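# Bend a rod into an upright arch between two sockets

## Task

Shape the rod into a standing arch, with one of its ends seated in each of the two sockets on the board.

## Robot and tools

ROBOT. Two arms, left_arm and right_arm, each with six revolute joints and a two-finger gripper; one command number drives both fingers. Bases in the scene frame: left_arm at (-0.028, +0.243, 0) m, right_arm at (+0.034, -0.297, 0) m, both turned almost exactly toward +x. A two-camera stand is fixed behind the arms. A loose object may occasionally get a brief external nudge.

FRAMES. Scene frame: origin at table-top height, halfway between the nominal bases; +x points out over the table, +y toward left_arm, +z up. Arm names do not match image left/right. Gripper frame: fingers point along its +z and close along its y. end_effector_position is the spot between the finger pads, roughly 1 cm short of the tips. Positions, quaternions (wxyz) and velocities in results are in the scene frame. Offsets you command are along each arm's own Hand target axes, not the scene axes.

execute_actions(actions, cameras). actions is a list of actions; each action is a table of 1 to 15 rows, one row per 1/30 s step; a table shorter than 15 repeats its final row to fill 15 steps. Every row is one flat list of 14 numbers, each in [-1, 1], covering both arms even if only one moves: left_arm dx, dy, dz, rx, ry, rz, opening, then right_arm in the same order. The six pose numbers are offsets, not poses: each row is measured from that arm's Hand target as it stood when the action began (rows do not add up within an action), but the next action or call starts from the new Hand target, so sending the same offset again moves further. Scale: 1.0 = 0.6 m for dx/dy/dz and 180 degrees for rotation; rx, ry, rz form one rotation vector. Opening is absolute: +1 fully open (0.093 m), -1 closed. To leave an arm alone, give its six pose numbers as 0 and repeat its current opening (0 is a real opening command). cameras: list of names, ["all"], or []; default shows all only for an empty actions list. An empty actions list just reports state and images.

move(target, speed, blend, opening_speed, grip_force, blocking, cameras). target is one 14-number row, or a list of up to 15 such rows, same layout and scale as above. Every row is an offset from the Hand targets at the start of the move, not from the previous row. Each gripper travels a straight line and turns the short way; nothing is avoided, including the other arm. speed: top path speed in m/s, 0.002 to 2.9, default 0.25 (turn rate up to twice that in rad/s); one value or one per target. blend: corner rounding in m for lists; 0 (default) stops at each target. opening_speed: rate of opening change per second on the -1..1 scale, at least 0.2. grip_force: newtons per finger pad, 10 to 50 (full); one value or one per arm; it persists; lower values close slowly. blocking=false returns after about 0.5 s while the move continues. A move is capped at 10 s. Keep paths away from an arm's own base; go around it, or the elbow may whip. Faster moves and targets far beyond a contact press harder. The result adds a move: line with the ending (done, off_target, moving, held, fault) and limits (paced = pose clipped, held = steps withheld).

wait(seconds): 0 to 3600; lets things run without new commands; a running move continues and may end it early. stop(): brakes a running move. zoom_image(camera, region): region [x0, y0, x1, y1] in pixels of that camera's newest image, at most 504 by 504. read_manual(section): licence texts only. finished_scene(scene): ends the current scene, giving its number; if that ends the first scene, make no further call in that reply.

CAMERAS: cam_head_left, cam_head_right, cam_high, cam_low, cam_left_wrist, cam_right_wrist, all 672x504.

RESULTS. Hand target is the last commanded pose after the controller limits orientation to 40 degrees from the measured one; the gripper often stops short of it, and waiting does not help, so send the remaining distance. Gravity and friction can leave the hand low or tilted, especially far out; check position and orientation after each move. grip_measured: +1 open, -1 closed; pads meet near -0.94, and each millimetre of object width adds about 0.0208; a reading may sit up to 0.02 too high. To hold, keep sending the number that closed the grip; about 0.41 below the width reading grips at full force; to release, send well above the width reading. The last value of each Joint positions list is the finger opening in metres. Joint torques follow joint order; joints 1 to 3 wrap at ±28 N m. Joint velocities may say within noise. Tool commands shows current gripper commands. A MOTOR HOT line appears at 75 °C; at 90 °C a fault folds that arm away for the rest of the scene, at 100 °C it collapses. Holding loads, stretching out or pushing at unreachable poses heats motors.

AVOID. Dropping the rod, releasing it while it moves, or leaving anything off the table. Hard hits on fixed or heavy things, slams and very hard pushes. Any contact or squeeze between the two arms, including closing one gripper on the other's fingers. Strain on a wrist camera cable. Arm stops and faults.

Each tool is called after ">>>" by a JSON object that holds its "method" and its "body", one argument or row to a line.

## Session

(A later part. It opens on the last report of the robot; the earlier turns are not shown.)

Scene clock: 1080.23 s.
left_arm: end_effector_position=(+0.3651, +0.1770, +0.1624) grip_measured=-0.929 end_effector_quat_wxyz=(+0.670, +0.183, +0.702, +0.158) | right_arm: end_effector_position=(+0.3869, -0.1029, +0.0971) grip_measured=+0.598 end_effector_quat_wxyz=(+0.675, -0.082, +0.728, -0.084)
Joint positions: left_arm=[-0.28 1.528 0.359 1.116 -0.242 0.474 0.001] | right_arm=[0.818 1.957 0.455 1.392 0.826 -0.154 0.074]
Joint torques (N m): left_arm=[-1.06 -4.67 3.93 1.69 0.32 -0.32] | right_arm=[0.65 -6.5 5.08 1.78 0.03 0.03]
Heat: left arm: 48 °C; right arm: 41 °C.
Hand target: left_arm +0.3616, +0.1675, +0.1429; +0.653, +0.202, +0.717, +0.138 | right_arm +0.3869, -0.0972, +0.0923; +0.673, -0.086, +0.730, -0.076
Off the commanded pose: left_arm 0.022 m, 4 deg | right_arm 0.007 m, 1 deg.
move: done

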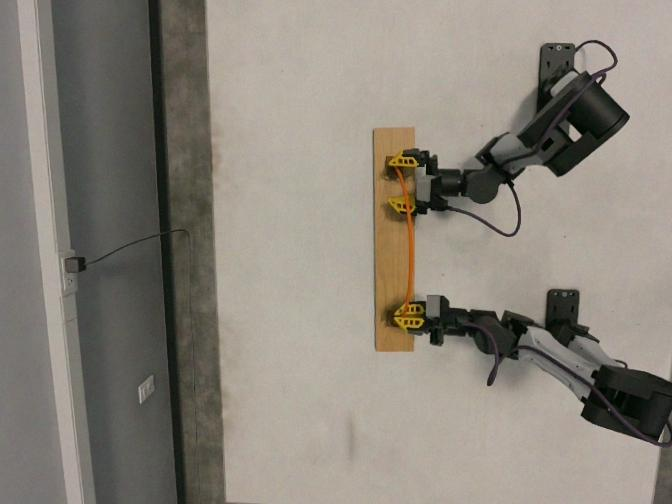

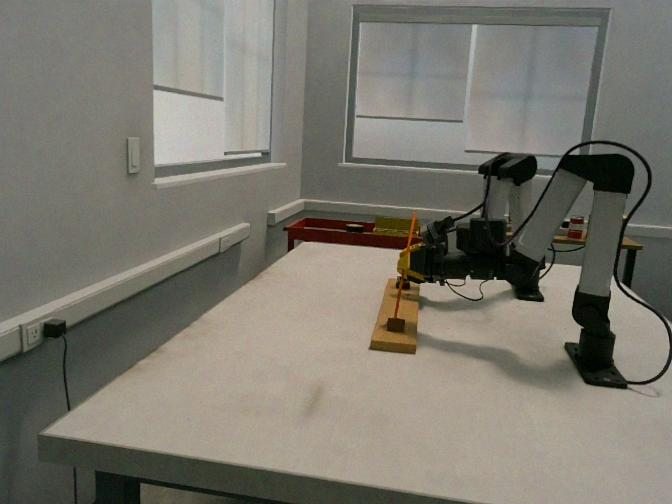

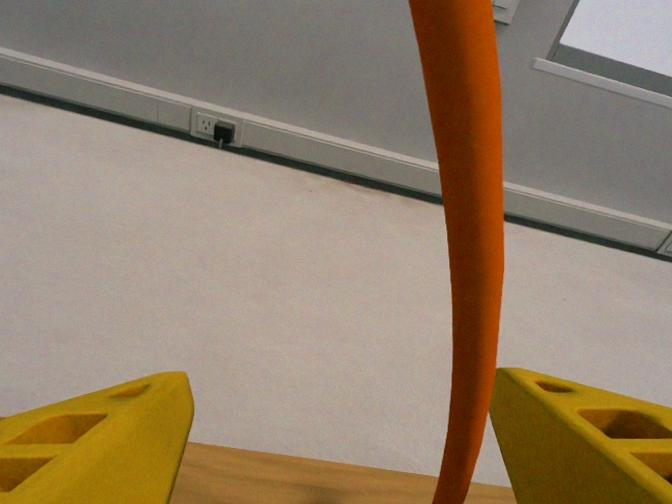

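>>> {"method": "move", "body": {
  "target": [0,0,0,0,0,0,-1,0,0,-0.24,0,0,0,0.6],
  "speed": 0.12,
  "cameras": ["cam_high","cam_low","cam_head_right"]
}}

>>> {"method": "zoom_image", "body": {
  "camera": "cam_high",
  "region": [370, 135, 420, 195]
}}

>>> {"method": "zoom_image", "body": {
  "camera": "cam_low",
  "region": [370, 200, 430, 340]
}}

Scene clock: 1087.50 s.
left_arm: end_effector_position=(+0.3651, +0.1770, +0.1624) grip_measured=-0.929 end_effector_quat_wxyz=(+0.670, +0.183, +0.702, +0.158) | right_arm: end_effector_position=(+0.2439, -0.1015, +0.0974) grip_measured=+0.599 end_effector_quat_wxyz=(+0.670, -0.100, +0.731, -0.086)
Joint positions: left_arm=[-0.28 1.528 0.359 1.116 -0.242 0.474 0.001] | right_arm=[1.36 1.657 0.201 1.073 1.334 0.111 0.074]
Joint torques (N m): left_arm=[-1.05 -4.66 3.95 1.69 0.32 -0.32] | right_arm=[0.68 -6.98 5.76 1.33 0.53 0.01]
Heat: left arm: 48 °C; right arm: 41 °C.
Hand target: left_arm +0.3616, +0.1675, +0.1429; +0.653, +0.202, +0.717, +0.138 | right_arm +0.2433, -0.0979, +0.1041; +0.673, -0.086, +0.730, -0.076
Off the commanded pose: left_arm 0.022 m, 4 deg | right_arm 0.008 m, 2 deg.
move: done
Images, in order (width x height): cam_head_right 672x504, cam_high 672x504, cam_low 672x504.

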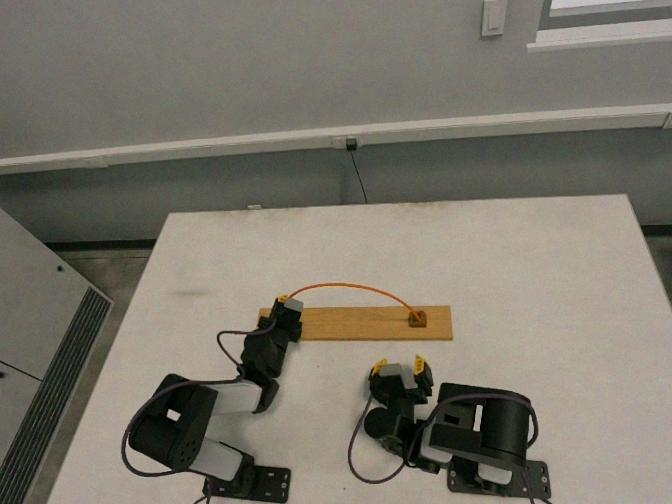

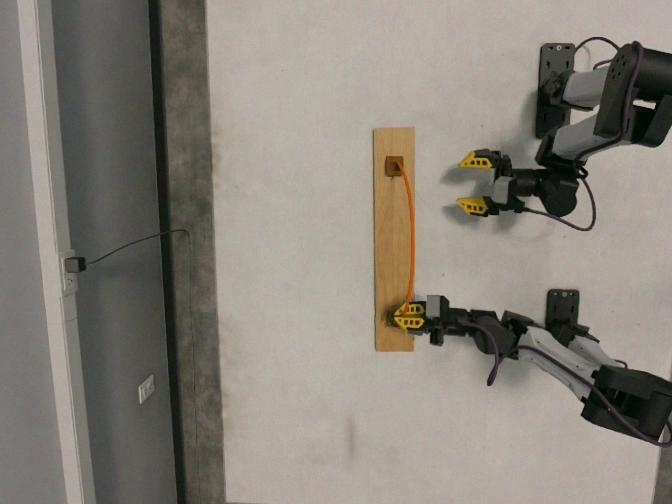

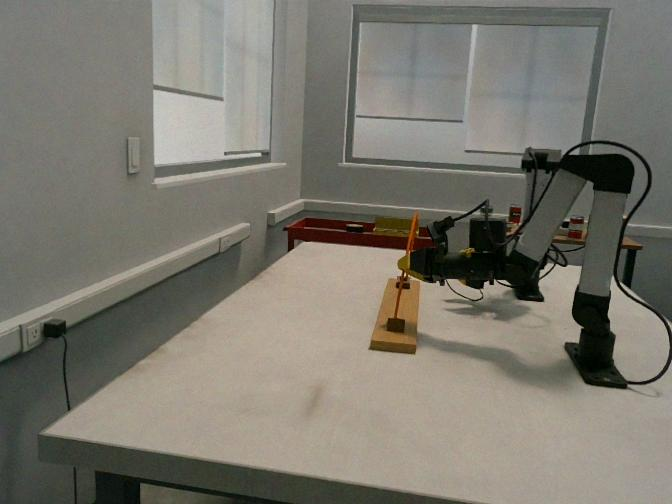

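Scaled by 8.400 from the camera's image (finer frame: 960x720).

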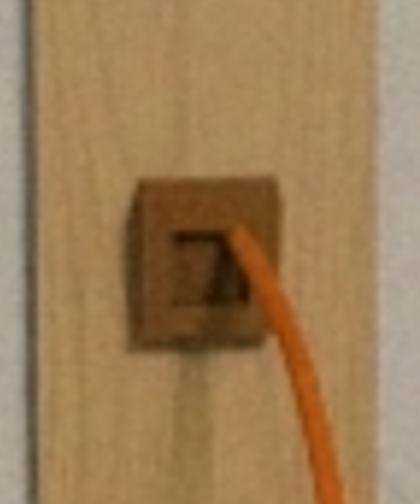

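Scaled by 3.600 from the camera's image (finer frame: 960x720).

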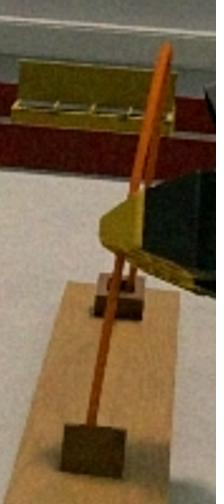

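>>> {"method": "zoom_image", "body": {
  "camera": "cam_high",
  "region": [383, 153, 407, 177]
}}

>>> {"method": "zoom_image", "body": {
  "camera": "cam_head_right",
  "region": [395, 290, 445, 340]
}}

>>> {"method": "zoom_image", "body": {
  "camera": "cam_low",
  "region": [380, 260, 430, 310]
}}

Scaled by 21.000 from the camera's image (finer frame: 960x720).

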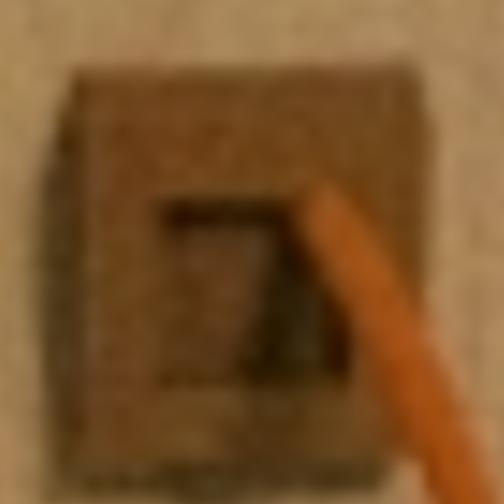

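Scaled by 10.080 from the camera's image (finer frame: 960x720).

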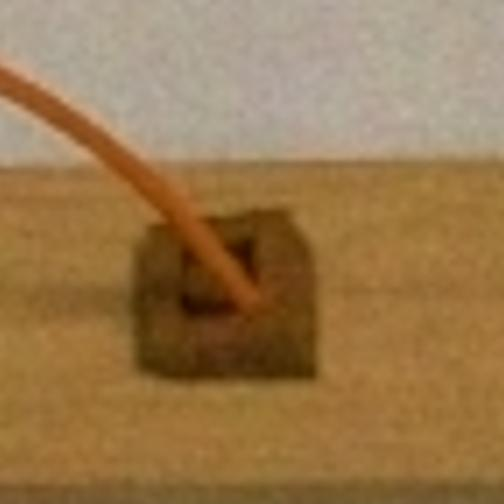

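Scaled by 10.080 from the camera's image (finer frame: 960x720).

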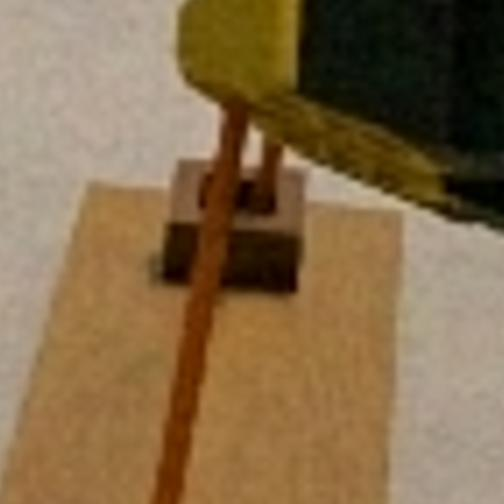

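>>> {"method": "move", "body": {
  "target": [0,0,0,0,0,0,-1,-0.301,0.140,0.045,-0.017,-0.025,0.573,0.5],
  "speed": 0.3,
  "cameras": ["cam_right_wrist","cam_high"]
}}

Scene clock: 1122.43 s.
left_arm: end_effector_position=(+0.3651, +0.1770, +0.1624) grip_measured=-0.929 end_effector_quat_wxyz=(+0.670, +0.183, +0.702, +0.158) | right_arm: end_effector_position=(+0.2801, +0.0264, +0.2435) grip_measured=+0.502 end_effector_quat_wxyz=(+0.510, +0.488, +0.514, +0.487)
Joint positions: left_arm=[-0.28 1.528 0.359 1.116 -0.242 0.474 0.001] | right_arm=[1.337 1.657 0.873 0.76 1.334 1.544 0.069]
Joint torques (N m): left_arm=[-1.05 -4.67 3.95 1.69 0.31 -0.32] | right_arm=[-0.69 -10.62 9.31 1.25 0.08 -0.01]
Heat: left arm: 48 °C; right arm: 40 °C.
Hand target: left_arm +0.3616, +0.1675, +0.1429; +0.653, +0.202, +0.717, +0.138 | right_arm +0.2826, +0.0253, +0.2581; +0.501, +0.500, +0.499, +0.500
Off the commanded pose: left_arm 0.022 m, 4 deg | right_arm 0.015 m, 3 deg.
move: off_target (right_arm)
Images, in order (width x height): cam_high 672x504, cam_right_wrist 672x504.

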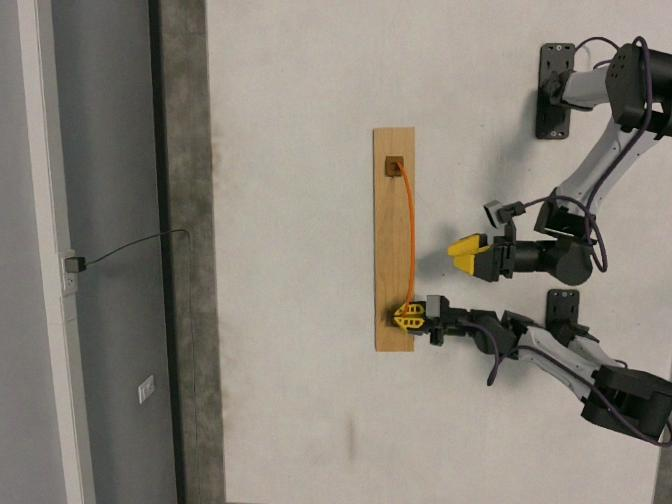

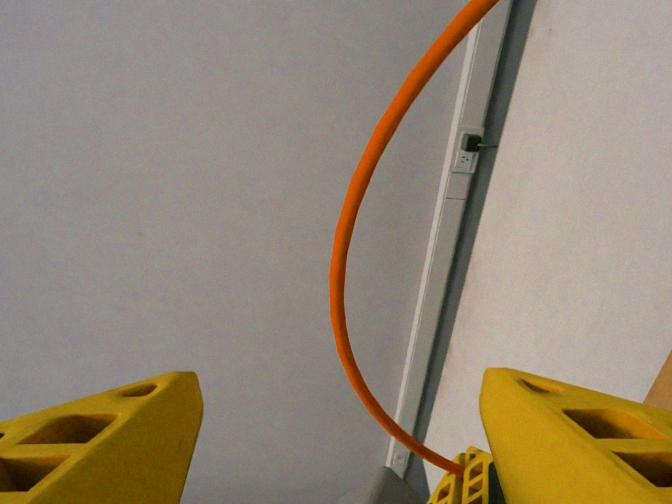

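>>> {"method": "move", "body": {
  "target": [0,0,0,0,0,0,-1,0.025,0.003,0.168,0,0,0,0.5],
  "speed": 0.2,
  "cameras": ["cam_right_wrist"]
}}

Scene clock: 1129.07 s.
left_arm: end_effector_position=(+0.3651, +0.1770, +0.1624) grip_measured=-0.929 end_effector_quat_wxyz=(+0.670, +0.183, +0.702, +0.158) | right_arm: end_effector_position=(+0.3785, +0.0342, +0.2617) grip_measured=+0.502 end_effector_quat_wxyz=(+0.504, +0.501, +0.497, +0.498)
Joint positions: left_arm=[-0.28 1.528 0.359 1.116 -0.242 0.474 0.001] | right_arm=[1.086 1.787 1.089 0.709 1.096 1.558 0.069]
Joint torques (N m): left_arm=[-1.06 -4.67 3.95 1.69 0.31 -0.32] | right_arm=[-0.57 -8.13 9.81 1.42 -0.08 -0.04]
Heat: left arm: 48 °C; right arm: 40 °C.
Hand target: left_arm +0.3616, +0.1675, +0.1429; +0.653, +0.202, +0.717, +0.138 | right_arm +0.3835, +0.0400, +0.2599; +0.501, +0.501, +0.499, +0.500
Off the commanded pose: left_arm 0.022 m, 4 deg | right_arm 0.008 m, 1 deg.
move: done

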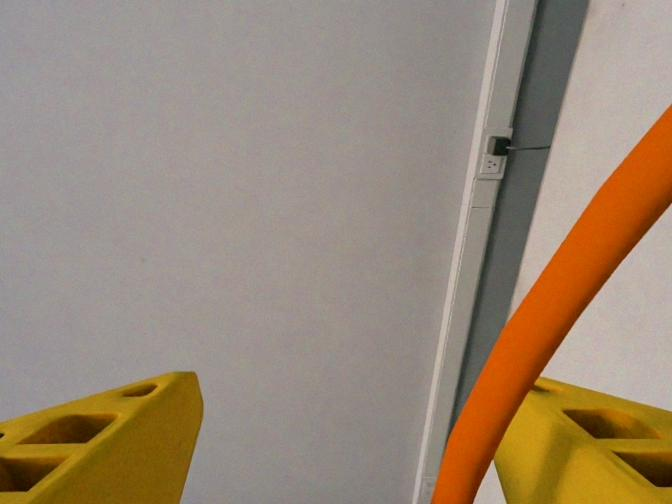

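>>> {"method": "move", "body": {
  "target": [0,0,0,0,0,0,-1,0,-0.032,-0.030,0,0,0,0.5],
  "speed": 0.15,
  "cameras": ["cam_right_wrist"]
}}

Scene clock: 1134.63 s.
left_arm: end_effector_position=(+0.3651, +0.1770, +0.1624) grip_measured=-0.929 end_effector_quat_wxyz=(+0.670, +0.183, +0.702, +0.158) | right_arm: end_effector_position=(+0.3667, +0.0399, +0.2506) grip_measured=+0.502 end_effector_quat_wxyz=(+0.498, +0.497, +0.500, +0.505)
Joint positions: left_arm=[-0.28 1.528 0.359 1.116 -0.242 0.474 0.001] | right_arm=[1.117 1.795 1.05 0.757 1.106 1.563 0.069]
Joint torques (N m): left_arm=[-1.05 -4.66 3.95 1.69 0.31 -0.32] | right_arm=[0.53 -8.16 6.38 1.68 0.3 -0.08]
Heat: left arm: 48 °C; right arm: 40 °C.
Hand target: left_arm +0.3616, +0.1675, +0.1429; +0.653, +0.202, +0.717, +0.138 | right_arm +0.3654, +0.0402, +0.2406; +0.501, +0.500, +0.499, +0.500
Off the commanded pose: left_arm 0.022 m, 4 deg | right_arm 0.010 m, 1 deg.
move: done

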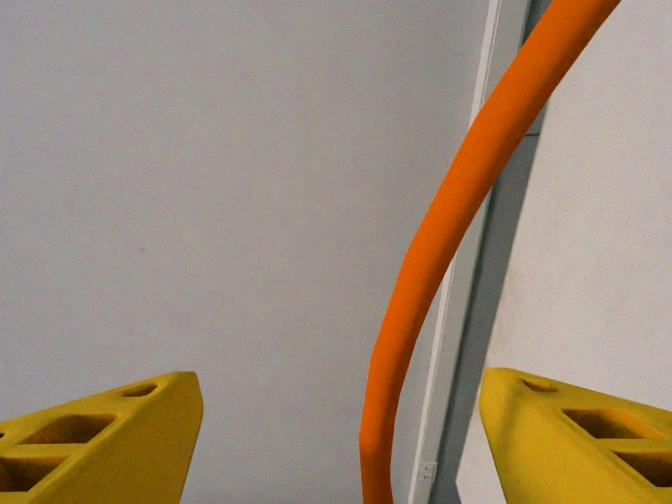

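>>> {"method": "move", "body": {
  "target": [0,0,0,0,0,0,-1,0.013,-0.022,-0.005,0,0,0,0.5],
  "speed": 0.15,
  "cameras": ["cam_right_wrist"]
}}

Scene clock: 1152.17 s.
left_arm: end_effector_position=(+0.3651, +0.1770, +0.1624) grip_measured=-0.929 end_effector_quat_wxyz=(+0.670, +0.183, +0.702, +0.158) | right_arm: end_effector_position=(+0.3639, +0.0478, +0.2375) grip_measured=+0.502 end_effector_quat_wxyz=(+0.498, +0.497, +0.500, +0.505)
Joint positions: left_arm=[-0.28 1.528 0.359 1.116 -0.242 0.474 0.001] | right_arm=[1.133 1.841 1.05 0.804 1.122 1.564 0.069]
Joint torques (N m): left_arm=[-1.05 -4.67 3.95 1.69 0.32 -0.32] | right_arm=[0.53 -8.39 6.3 1.7 0.29 -0.09]
Heat: left arm: 47 °C; right arm: 41 °C.
Hand target: left_arm +0.3616, +0.1675, +0.1429; +0.653, +0.202, +0.717, +0.138 | right_arm +0.3625, +0.0479, +0.2274; +0.501, +0.500, +0.499, +0.500
Off the commanded pose: left_arm 0.022 m, 4 deg | right_arm 0.010 m, 1 deg.
move: done

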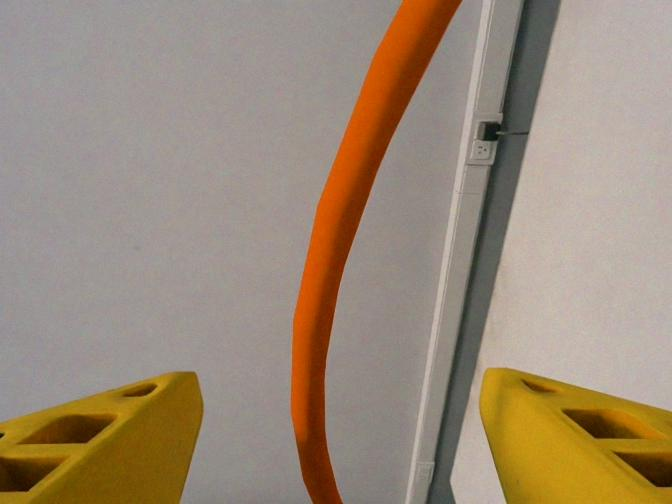

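>>> {"method": "move", "body": {
  "target": [0,0,0,0,0,0,-1,-0.006,0.012,0.003,0,0,0,-1],
  "speed": 0.1,
  "opening_speed": 0.8,
  "cameras": ["cam_right_wrist","cam_high","cam_low"]
}}

>>> {"method": "zoom_image", "body": {
  "camera": "cam_high",
  "region": [370, 135, 420, 195]
}}

>>> {"method": "zoom_image", "body": {
  "camera": "cam_low",
  "region": [370, 200, 430, 340]
}}

Scene clock: 1158.93 s.
left_arm: end_effector_position=(+0.3651, +0.1770, +0.1624) grip_measured=-0.929 end_effector_quat_wxyz=(+0.670, +0.183, +0.702, +0.158) | right_arm: end_effector_position=(+0.3639, +0.0473, +0.2397) grip_measured=-0.915 end_effector_quat_wxyz=(+0.501, +0.495, +0.499, +0.504)
Joint positions: left_arm=[-0.28 1.528 0.359 1.116 -0.243 0.474 0.001] | right_arm=[1.133 1.841 1.05 0.818 1.124 1.545 0.001]
Joint torques (N m): left_arm=[-1.06 -4.67 3.93 1.69 0.32 -0.33] | right_arm=[-0.24 -10.55 6.45 1.36 0.16 0.08]
Heat: left arm: 47 °C; right arm: 41 °C.
Hand target: left_arm +0.3616, +0.1675, +0.1429; +0.653, +0.202, +0.717, +0.138 | right_arm +0.3643, +0.0443, +0.2346; +0.501, +0.500, +0.499, +0.499
Off the commanded pose: left_arm 0.022 m, 4 deg | right_arm 0.006 m, 1 deg.
move: done
Images, in order (width x height): cam_high 672x504, cam_low 672x504, cam_right_wrist 672x504.

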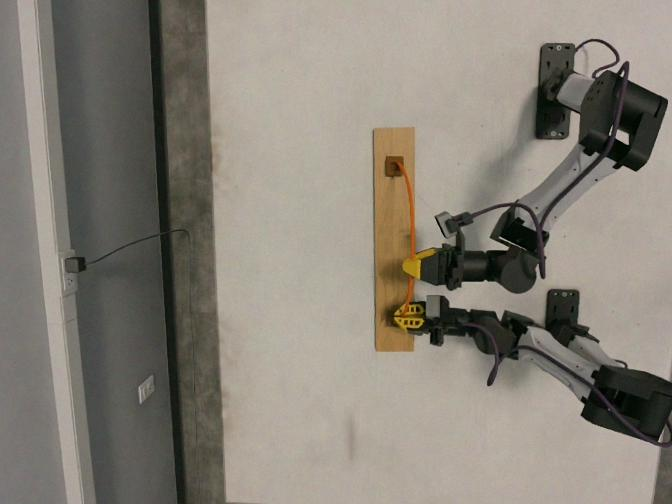

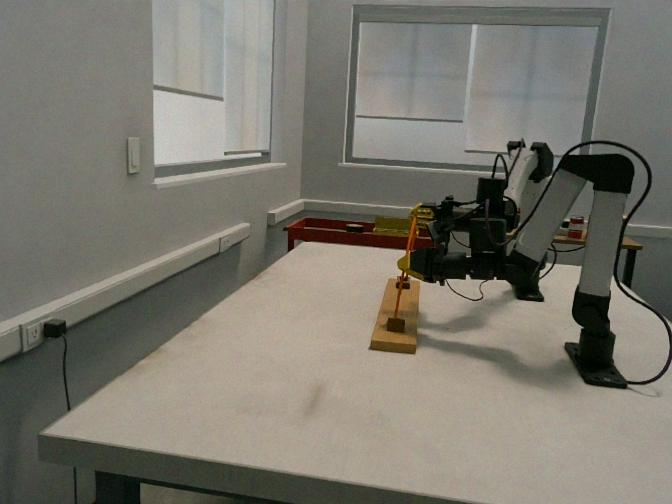

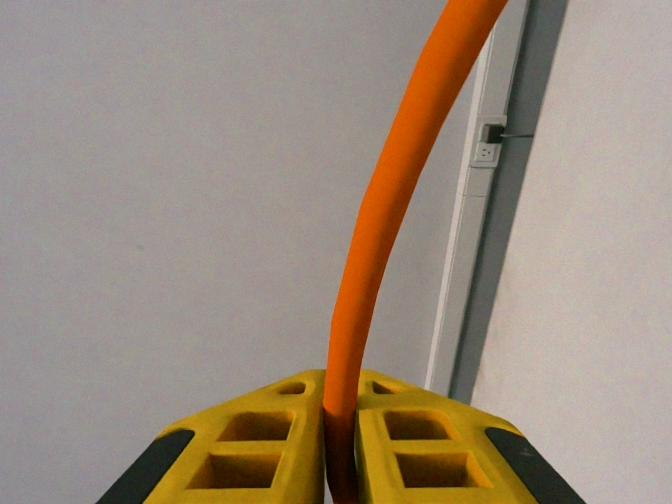

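Scaled by 8.400 from the camera's image (finer frame: 960x720).

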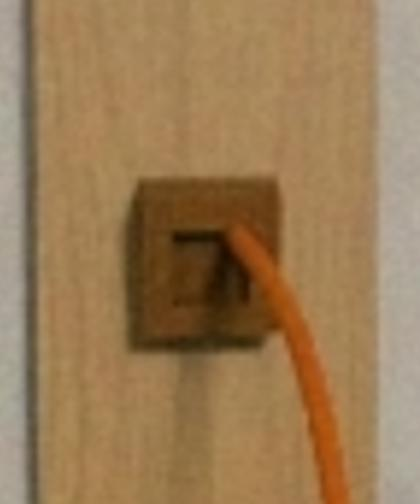

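Scaled by 3.600 from the camera's image (finer frame: 960x720).

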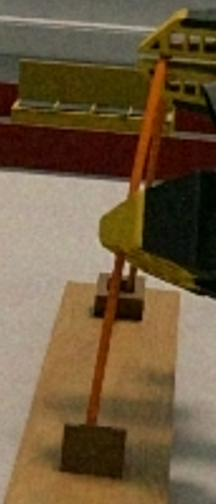

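>>> {"method": "move", "body": {
  "target": [0,0,0,0,0,0,-0.5,0,0,0,0,0,0,-1],
  "opening_speed": 0.25,
  "cameras": ["cam_high","cam_left_wrist"]
}}

>>> {"method": "zoom_image", "body": {
  "camera": "cam_high",
  "region": [370, 290, 420, 350]
}}

Scene clock: 1164.40 s.
left_arm: end_effector_position=(+0.3645, +0.1744, +0.1605) grip_measured=-0.502 end_effector_quat_wxyz=(+0.669, +0.187, +0.703, +0.152) | right_arm: end_effector_position=(+0.3639, +0.0473, +0.2397) grip_measured=-0.926 end_effector_quat_wxyz=(+0.502, +0.494, +0.500, +0.504)
Joint positions: left_arm=[-0.284 1.53 0.357 1.114 -0.235 0.469 0.021] | right_arm=[1.133 1.841 1.05 0.818 1.124 1.542 0.001]
Joint torques (N m): left_arm=[-0.79 -4.79 4.15 1.73 0.21 -0.28] | right_arm=[-0.24 -10.55 6.42 1.36 0.16 0.09]
Heat: left arm: 47 °C; right arm: 41 °C.
Hand target: left_arm +0.3615, +0.1675, +0.1429; +0.653, +0.202, +0.717, +0.138 | right_arm +0.3643, +0.0443, +0.2346; +0.501, +0.500, +0.499, +0.500
Off the commanded pose: left_arm 0.019 m, 4 deg | right_arm 0.006 m, 1 deg.
move: done

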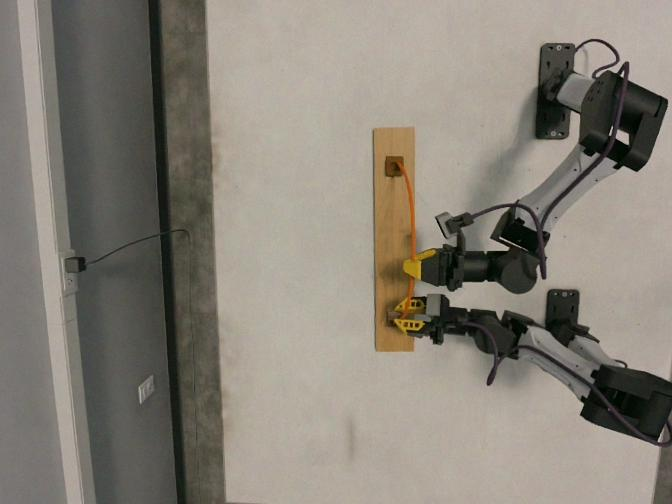

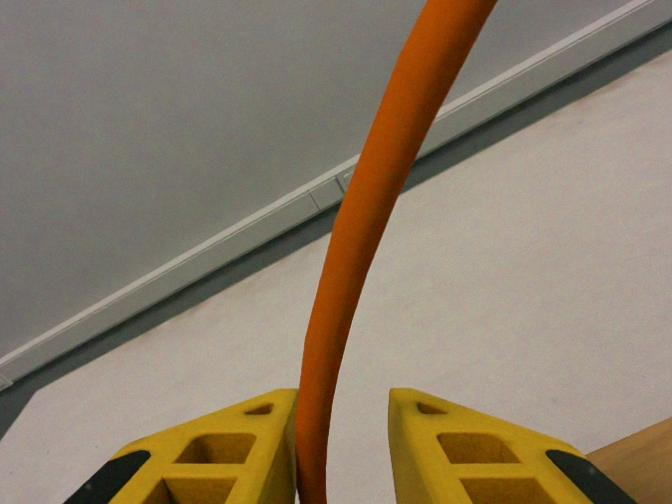

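Scaled by 8.400 from the camera's image (finer frame: 960x720).

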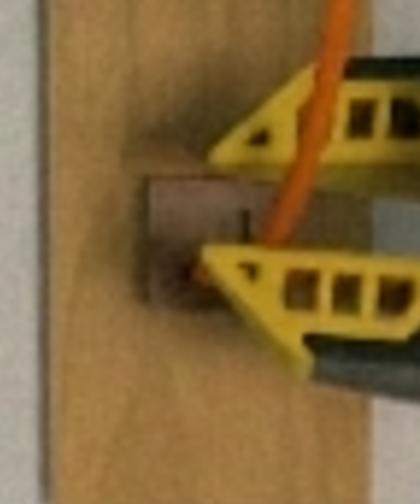

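>>> {"method": "move", "body": {
  "target": [
    [0,0,0,0,0,0,0.1,0,0,0,0,0,0,-1],
    [0,0,-0.24,0,0,0,0.1,0,0,0,0,0,0,-1]
  ],
  "opening_speed": 0.4,
  "speed": 0.15,
  "cameras": ["cam_high","cam_low"]
}}

>>> {"method": "zoom_image", "body": {
  "camera": "cam_high",
  "region": [370, 290, 420, 350]
}}

>>> {"method": "zoom_image", "body": {
  "camera": "cam_high",
  "region": [370, 135, 420, 195]
}}

>>> {"method": "zoom_image", "body": {
  "camera": "cam_low",
  "region": [370, 200, 430, 340]
}}

Scene clock: 1173.77 s.
left_arm: end_effector_position=(+0.2193, +0.1769, +0.1560) grip_measured=+0.099 end_effector_quat_wxyz=(+0.647, +0.211, +0.719, +0.142) | right_arm: end_effector_position=(+0.3639, +0.0480, +0.2395) grip_measured=-0.926 end_effector_quat_wxyz=(+0.501, +0.493, +0.501, +0.504)
Joint positions: left_arm=[-0.604 0.358 0.042 0.175 -0.518 0.431 0.05] | right_arm=[1.133 1.841 1.05 0.817 1.12 1.542 0.001]
Joint torques (N m): left_arm=[-0.57 -0.08 7.99 1.9 -0.08 -0.32] | right_arm=[-0.24 -10.55 6.43 1.38 0.21 0.1]
Heat: left arm: 47 °C; right arm: 43 °C.
Hand target: left_arm +0.2187, +0.1770, +0.1589; +0.653, +0.202, +0.717, +0.138 | right_arm +0.3643, +0.0443, +0.2347; +0.501, +0.500, +0.499, +0.500
Off the commanded pose: left_arm 0.003 m, 1 deg | right_arm 0.006 m, 1 deg.
move: done

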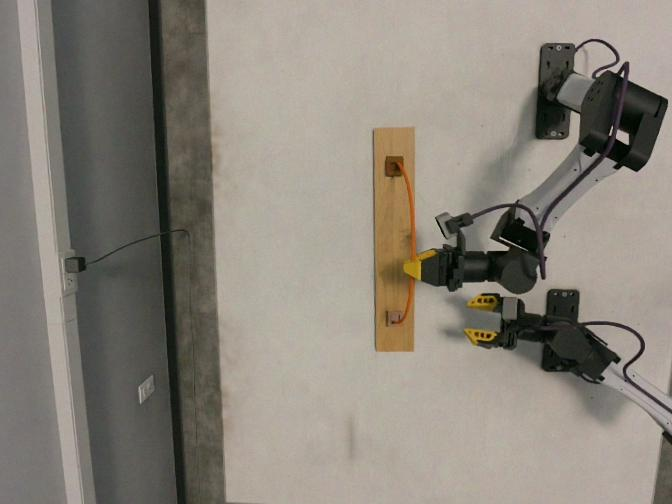

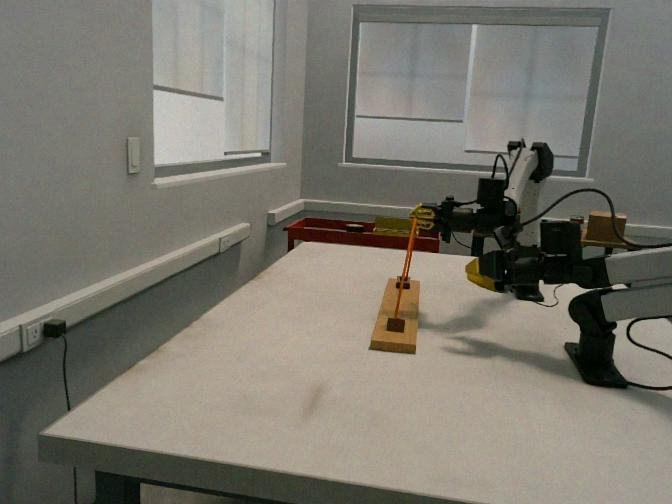

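Scaled by 8.400 from the camera's image (finer frame: 960x720).

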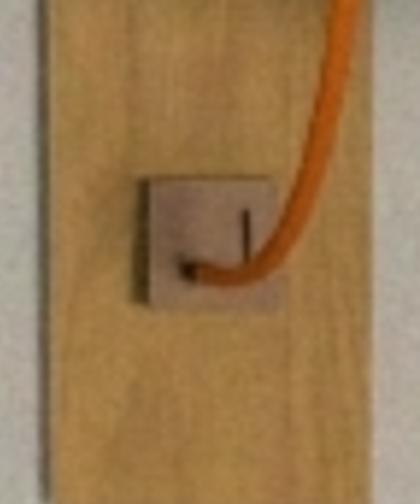

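Scaled by 8.400 from the camera's image (finer frame: 960x720).

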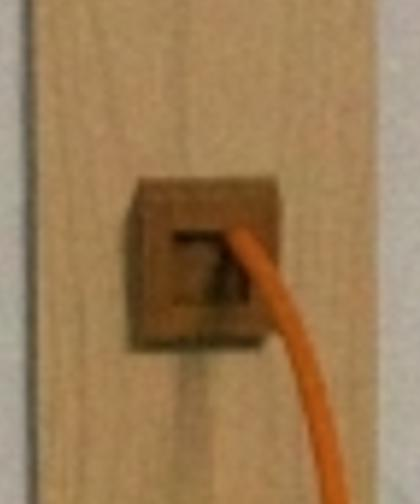

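Scaled by 3.600 from the camera's image (finer frame: 960x720).

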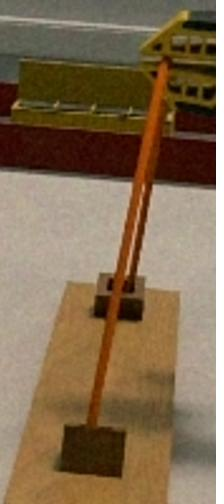

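>>> {"method": "move", "body": {
  "target": [0,0,0,0,0,0,0.1,-0.025,0.003,0.025,0,0,0,-1],
  "speed": 0.1,
  "cameras": ["cam_high","cam_low","cam_head_right"]
}}

>>> {"method": "zoom_image", "body": {
  "camera": "cam_high",
  "region": [360, 130, 440, 350]
}}

>>> {"method": "zoom_image", "body": {
  "camera": "cam_head_right",
  "region": [240, 250, 460, 360]
}}

>>> {"method": "zoom_image", "body": {
  "camera": "cam_low",
  "region": [370, 200, 430, 340]
}}

Scene clock: 1187.20 s.
left_arm: end_effector_position=(+0.2193, +0.1769, +0.1558) grip_measured=+0.099 end_effector_quat_wxyz=(+0.647, +0.211, +0.719, +0.142) | right_arm: end_effector_position=(+0.3755, +0.0443, +0.2382) grip_measured=-0.926 end_effector_quat_wxyz=(+0.496, +0.485, +0.510, +0.509)
Joint positions: left_arm=[-0.604 0.358 0.042 0.174 -0.518 0.431 0.05] | right_arm=[1.095 1.835 1.038 0.817 1.056 1.54 0.001]
Joint torques (N m): left_arm=[-0.55 -0.09 7.99 1.93 -0.08 -0.31] | right_arm=[-1.7 -12.37 5.22 1.43 0.37 0.11]
Heat: left arm: 48 °C; right arm: 44 °C.
Hand target: left_arm +0.2188, +0.1770, +0.1589; +0.653, +0.202, +0.717, +0.138 | right_arm +0.3792, +0.0293, +0.2364; +0.501, +0.500, +0.499, +0.500
Off the commanded pose: left_arm 0.003 m, 1 deg | right_arm 0.016 m, 2 deg.
move: off_target (right_arm)
Images, in order (width x height): cam_head_right 672x504, cam_high 672x504, cam_low 672x504.

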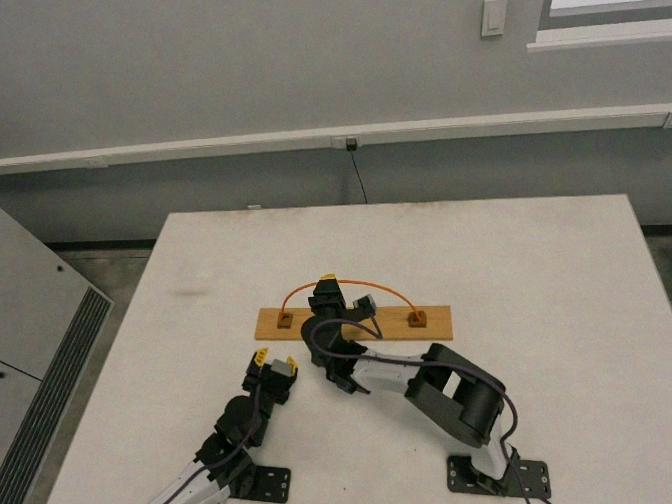

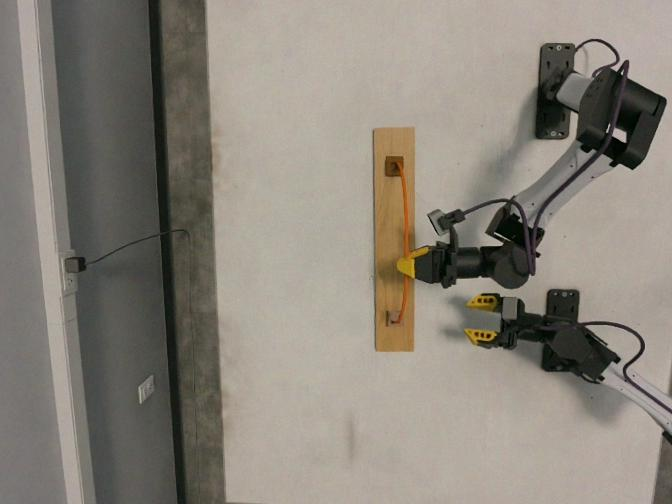

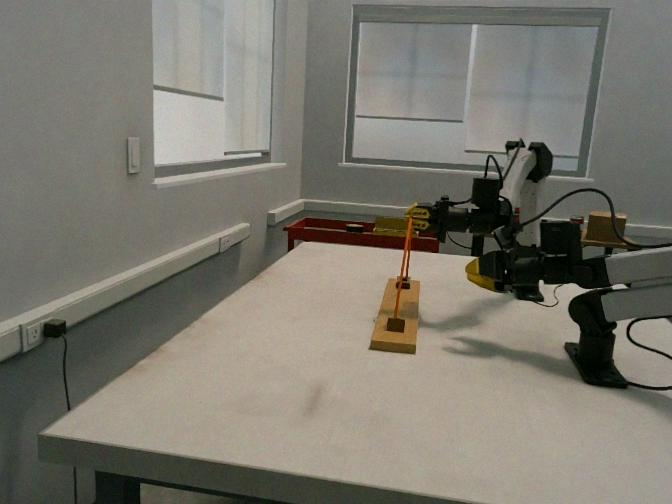

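Scaled by 2.291 from the camera's image (finer frame: 960x720).

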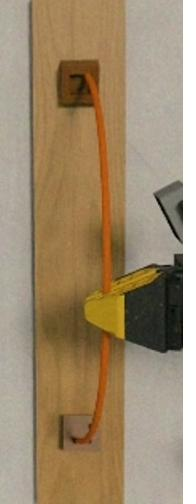

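Scaled by 2.291 from the camera's image (finer frame: 960x720).

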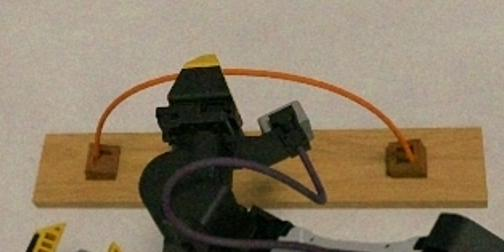

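Scaled by 3.600 from the camera's image (finer frame: 960x720).

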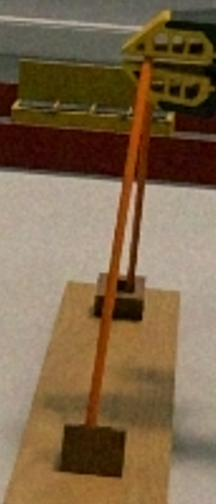

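>>> {"method": "move", "body": {
  "target": [0,0,0,0,0,0,0.1,-0.045,0.006,0,0,0,-0.03,-1],
  "speed": 0.1,
  "cameras": ["cam_high","cam_low","cam_head_right"]
}}

>>> {"method": "zoom_image", "body": {
  "camera": "cam_high",
  "region": [360, 130, 440, 350]
}}

>>> {"method": "zoom_image", "body": {
  "camera": "cam_head_right",
  "region": [240, 250, 460, 360]
}}

>>> {"method": "zoom_image", "body": {
  "camera": "cam_low",
  "region": [370, 200, 430, 340]
}}

Scene clock: 1193.30 s.
left_arm: end_effector_position=(+0.2193, +0.1769, +0.1558) grip_measured=+0.099 end_effector_quat_wxyz=(+0.647, +0.211, +0.719, +0.142) | right_arm: end_effector_position=(+0.3767, +0.0163, +0.2395) grip_measured=-0.926 end_effector_quat_wxyz=(+0.514, +0.468, +0.528, +0.488)
Joint positions: left_arm=[-0.604 0.358 0.042 0.174 -0.518 0.431 0.05] | right_arm=[1.057 1.749 0.943 0.817 1.022 1.477 0.001]
Joint torques (N m): left_arm=[-0.55 -0.09 8.01 1.93 -0.08 -0.31] | right_arm=[-1.62 -11.81 5.49 1.46 0.32 -0.14]
Heat: left arm: 49 °C; right arm: 45 °C.
Hand target: left_arm +0.2188, +0.1770, +0.1589; +0.653, +0.202, +0.717, +0.138 | right_arm +0.3792, +0.0022, +0.2402; +0.524, +0.477, +0.522, +0.476
Off the commanded pose: left_arm 0.003 m, 1 deg | right_arm 0.014 m, 2 deg.
move: off_target (right_arm)
Images, in order (width x height): cam_head_right 672x504, cam_high 672x504, cam_low 672x504.

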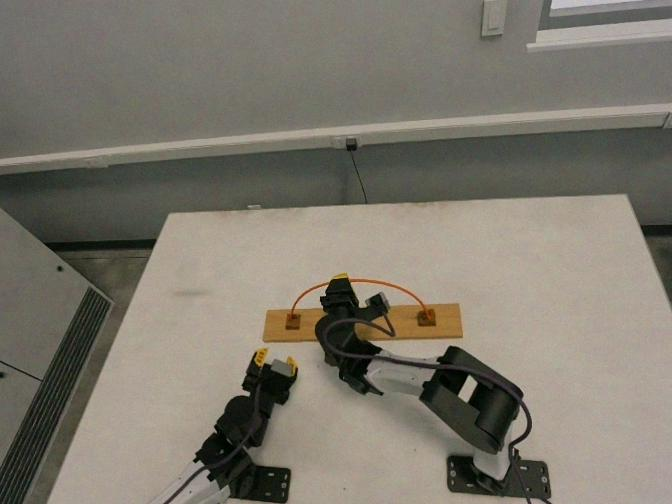

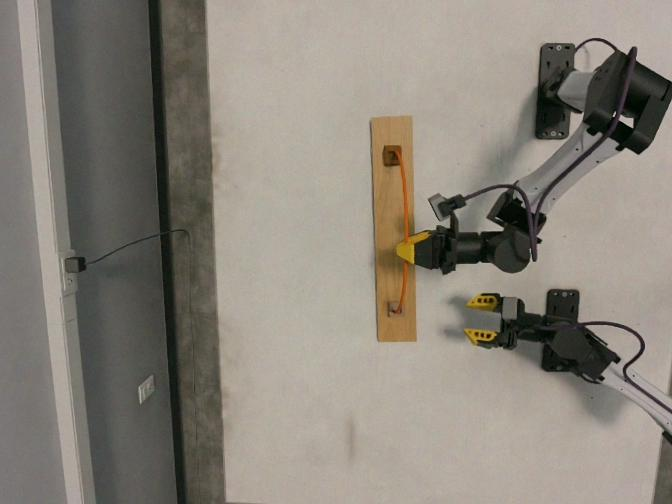

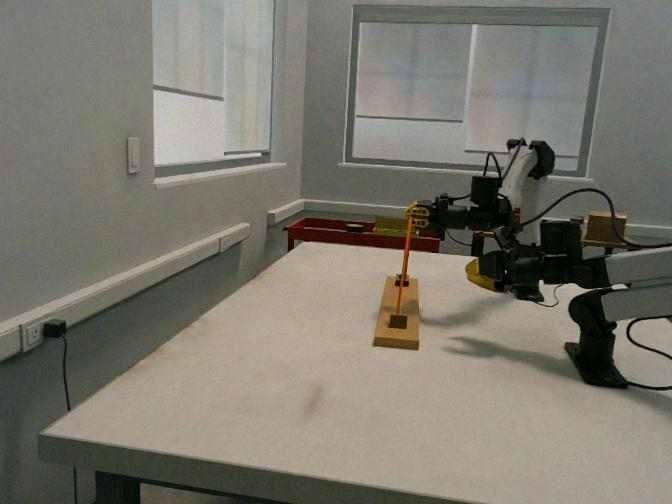

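Scaled by 2.291 from the camera's image (finer frame: 960x720).

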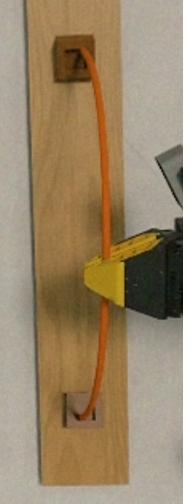

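Scaled by 2.291 from the camera's image (finer frame: 960x720).

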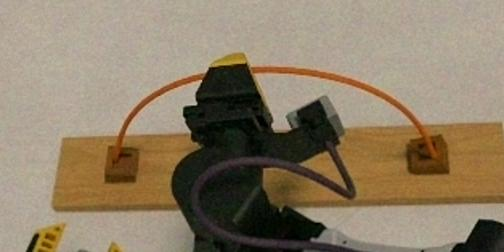

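Scaled by 3.600 from the camera's image (finer frame: 960x720).

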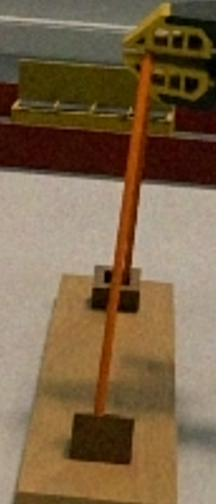

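>>> {"method": "move", "body": {
  "target": [
    [0,0,0,0,0,0,0.1,0.012,0,-0.002,0,0,-0.03,-1],
    [0,0,0,0,0,0,0.1,0.012,0,-0.002,0,0,-0.03,-0.6]
  ],
  "speed": 0.1,
  "opening_speed": 0.25,
  "cameras": ["cam_high","cam_low","cam_head_right","cam_right_wrist"]
}}

>>> {"method": "zoom_image", "body": {
  "camera": "cam_head_right",
  "region": [240, 250, 460, 360]
}}

>>> {"method": "zoom_image", "body": {
  "camera": "cam_low",
  "region": [370, 200, 430, 340]
}}

Scene clock: 1205.27 s.
left_arm: end_effector_position=(+0.2193, +0.1769, +0.1558) grip_measured=+0.099 end_effector_quat_wxyz=(+0.647, +0.211, +0.719, +0.142) | right_arm: end_effector_position=(+0.3767, +0.0149, +0.2402) grip_measured=-0.601 end_effector_quat_wxyz=(+0.537, +0.447, +0.544, +0.464)
Joint positions: left_arm=[-0.604 0.358 0.042 0.174 -0.518 0.431 0.05] | right_arm=[1.057 1.749 0.942 0.822 1.03 1.388 0.016]
Joint torques (N m): left_arm=[-0.55 -0.09 7.99 1.93 -0.08 -0.31] | right_arm=[-0.4 -9.81 7.41 1.4 0.34 -0.24]
Heat: left arm: 49 °C; right arm: 44 °C.
Hand target: left_arm +0.2188, +0.1770, +0.1589; +0.653, +0.202, +0.717, +0.138 | right_arm +0.3780, +0.0094, +0.2393; +0.545, +0.451, +0.544, +0.450
Off the commanded pose: left_arm 0.003 m, 1 deg | right_arm 0.006 m, 2 deg.
move: done; target 2's new opening was sent with right_arm's hand 0.007 m and 3 deg from that target
Images, in order (width x height): cam_head_right 672x504, cam_high 672x504, cam_low 672x504, cam_right_wrist 672x504.

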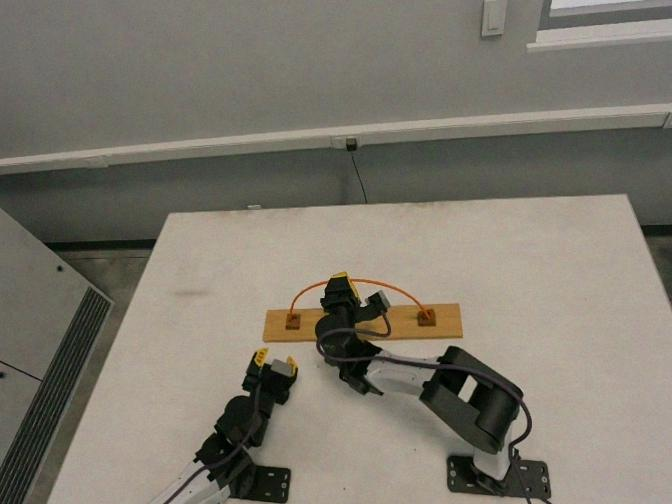

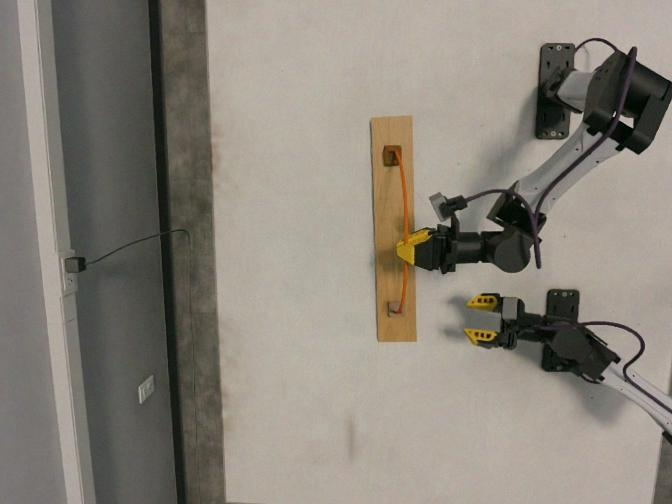

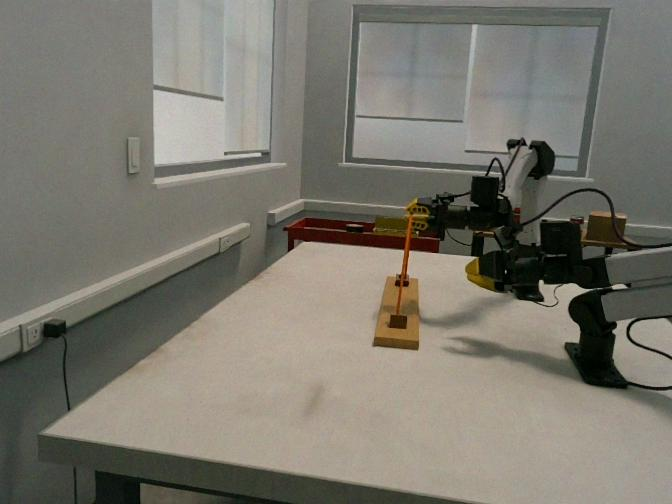

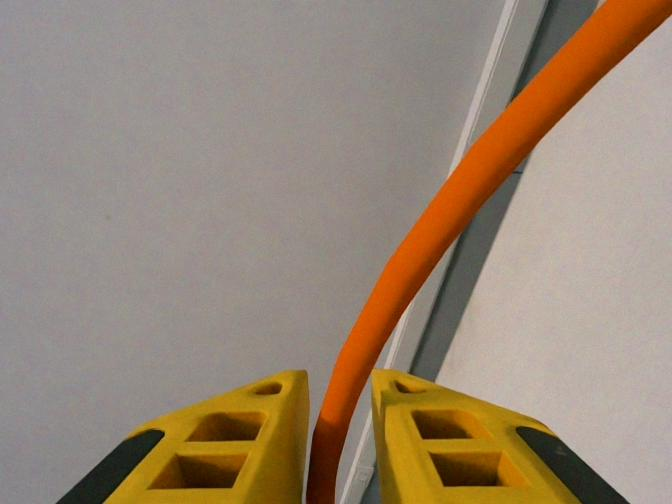

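Scaled by 2.291 from the camera's image (finer frame: 960x720).

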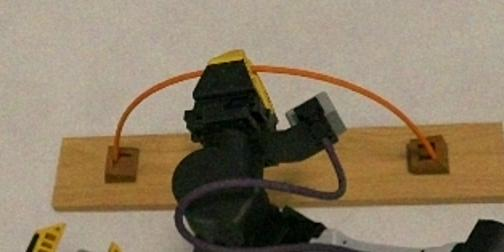

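Scaled by 3.600 from the camera's image (finer frame: 960x720).

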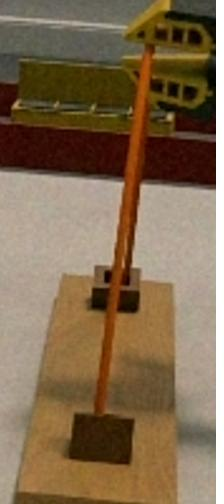

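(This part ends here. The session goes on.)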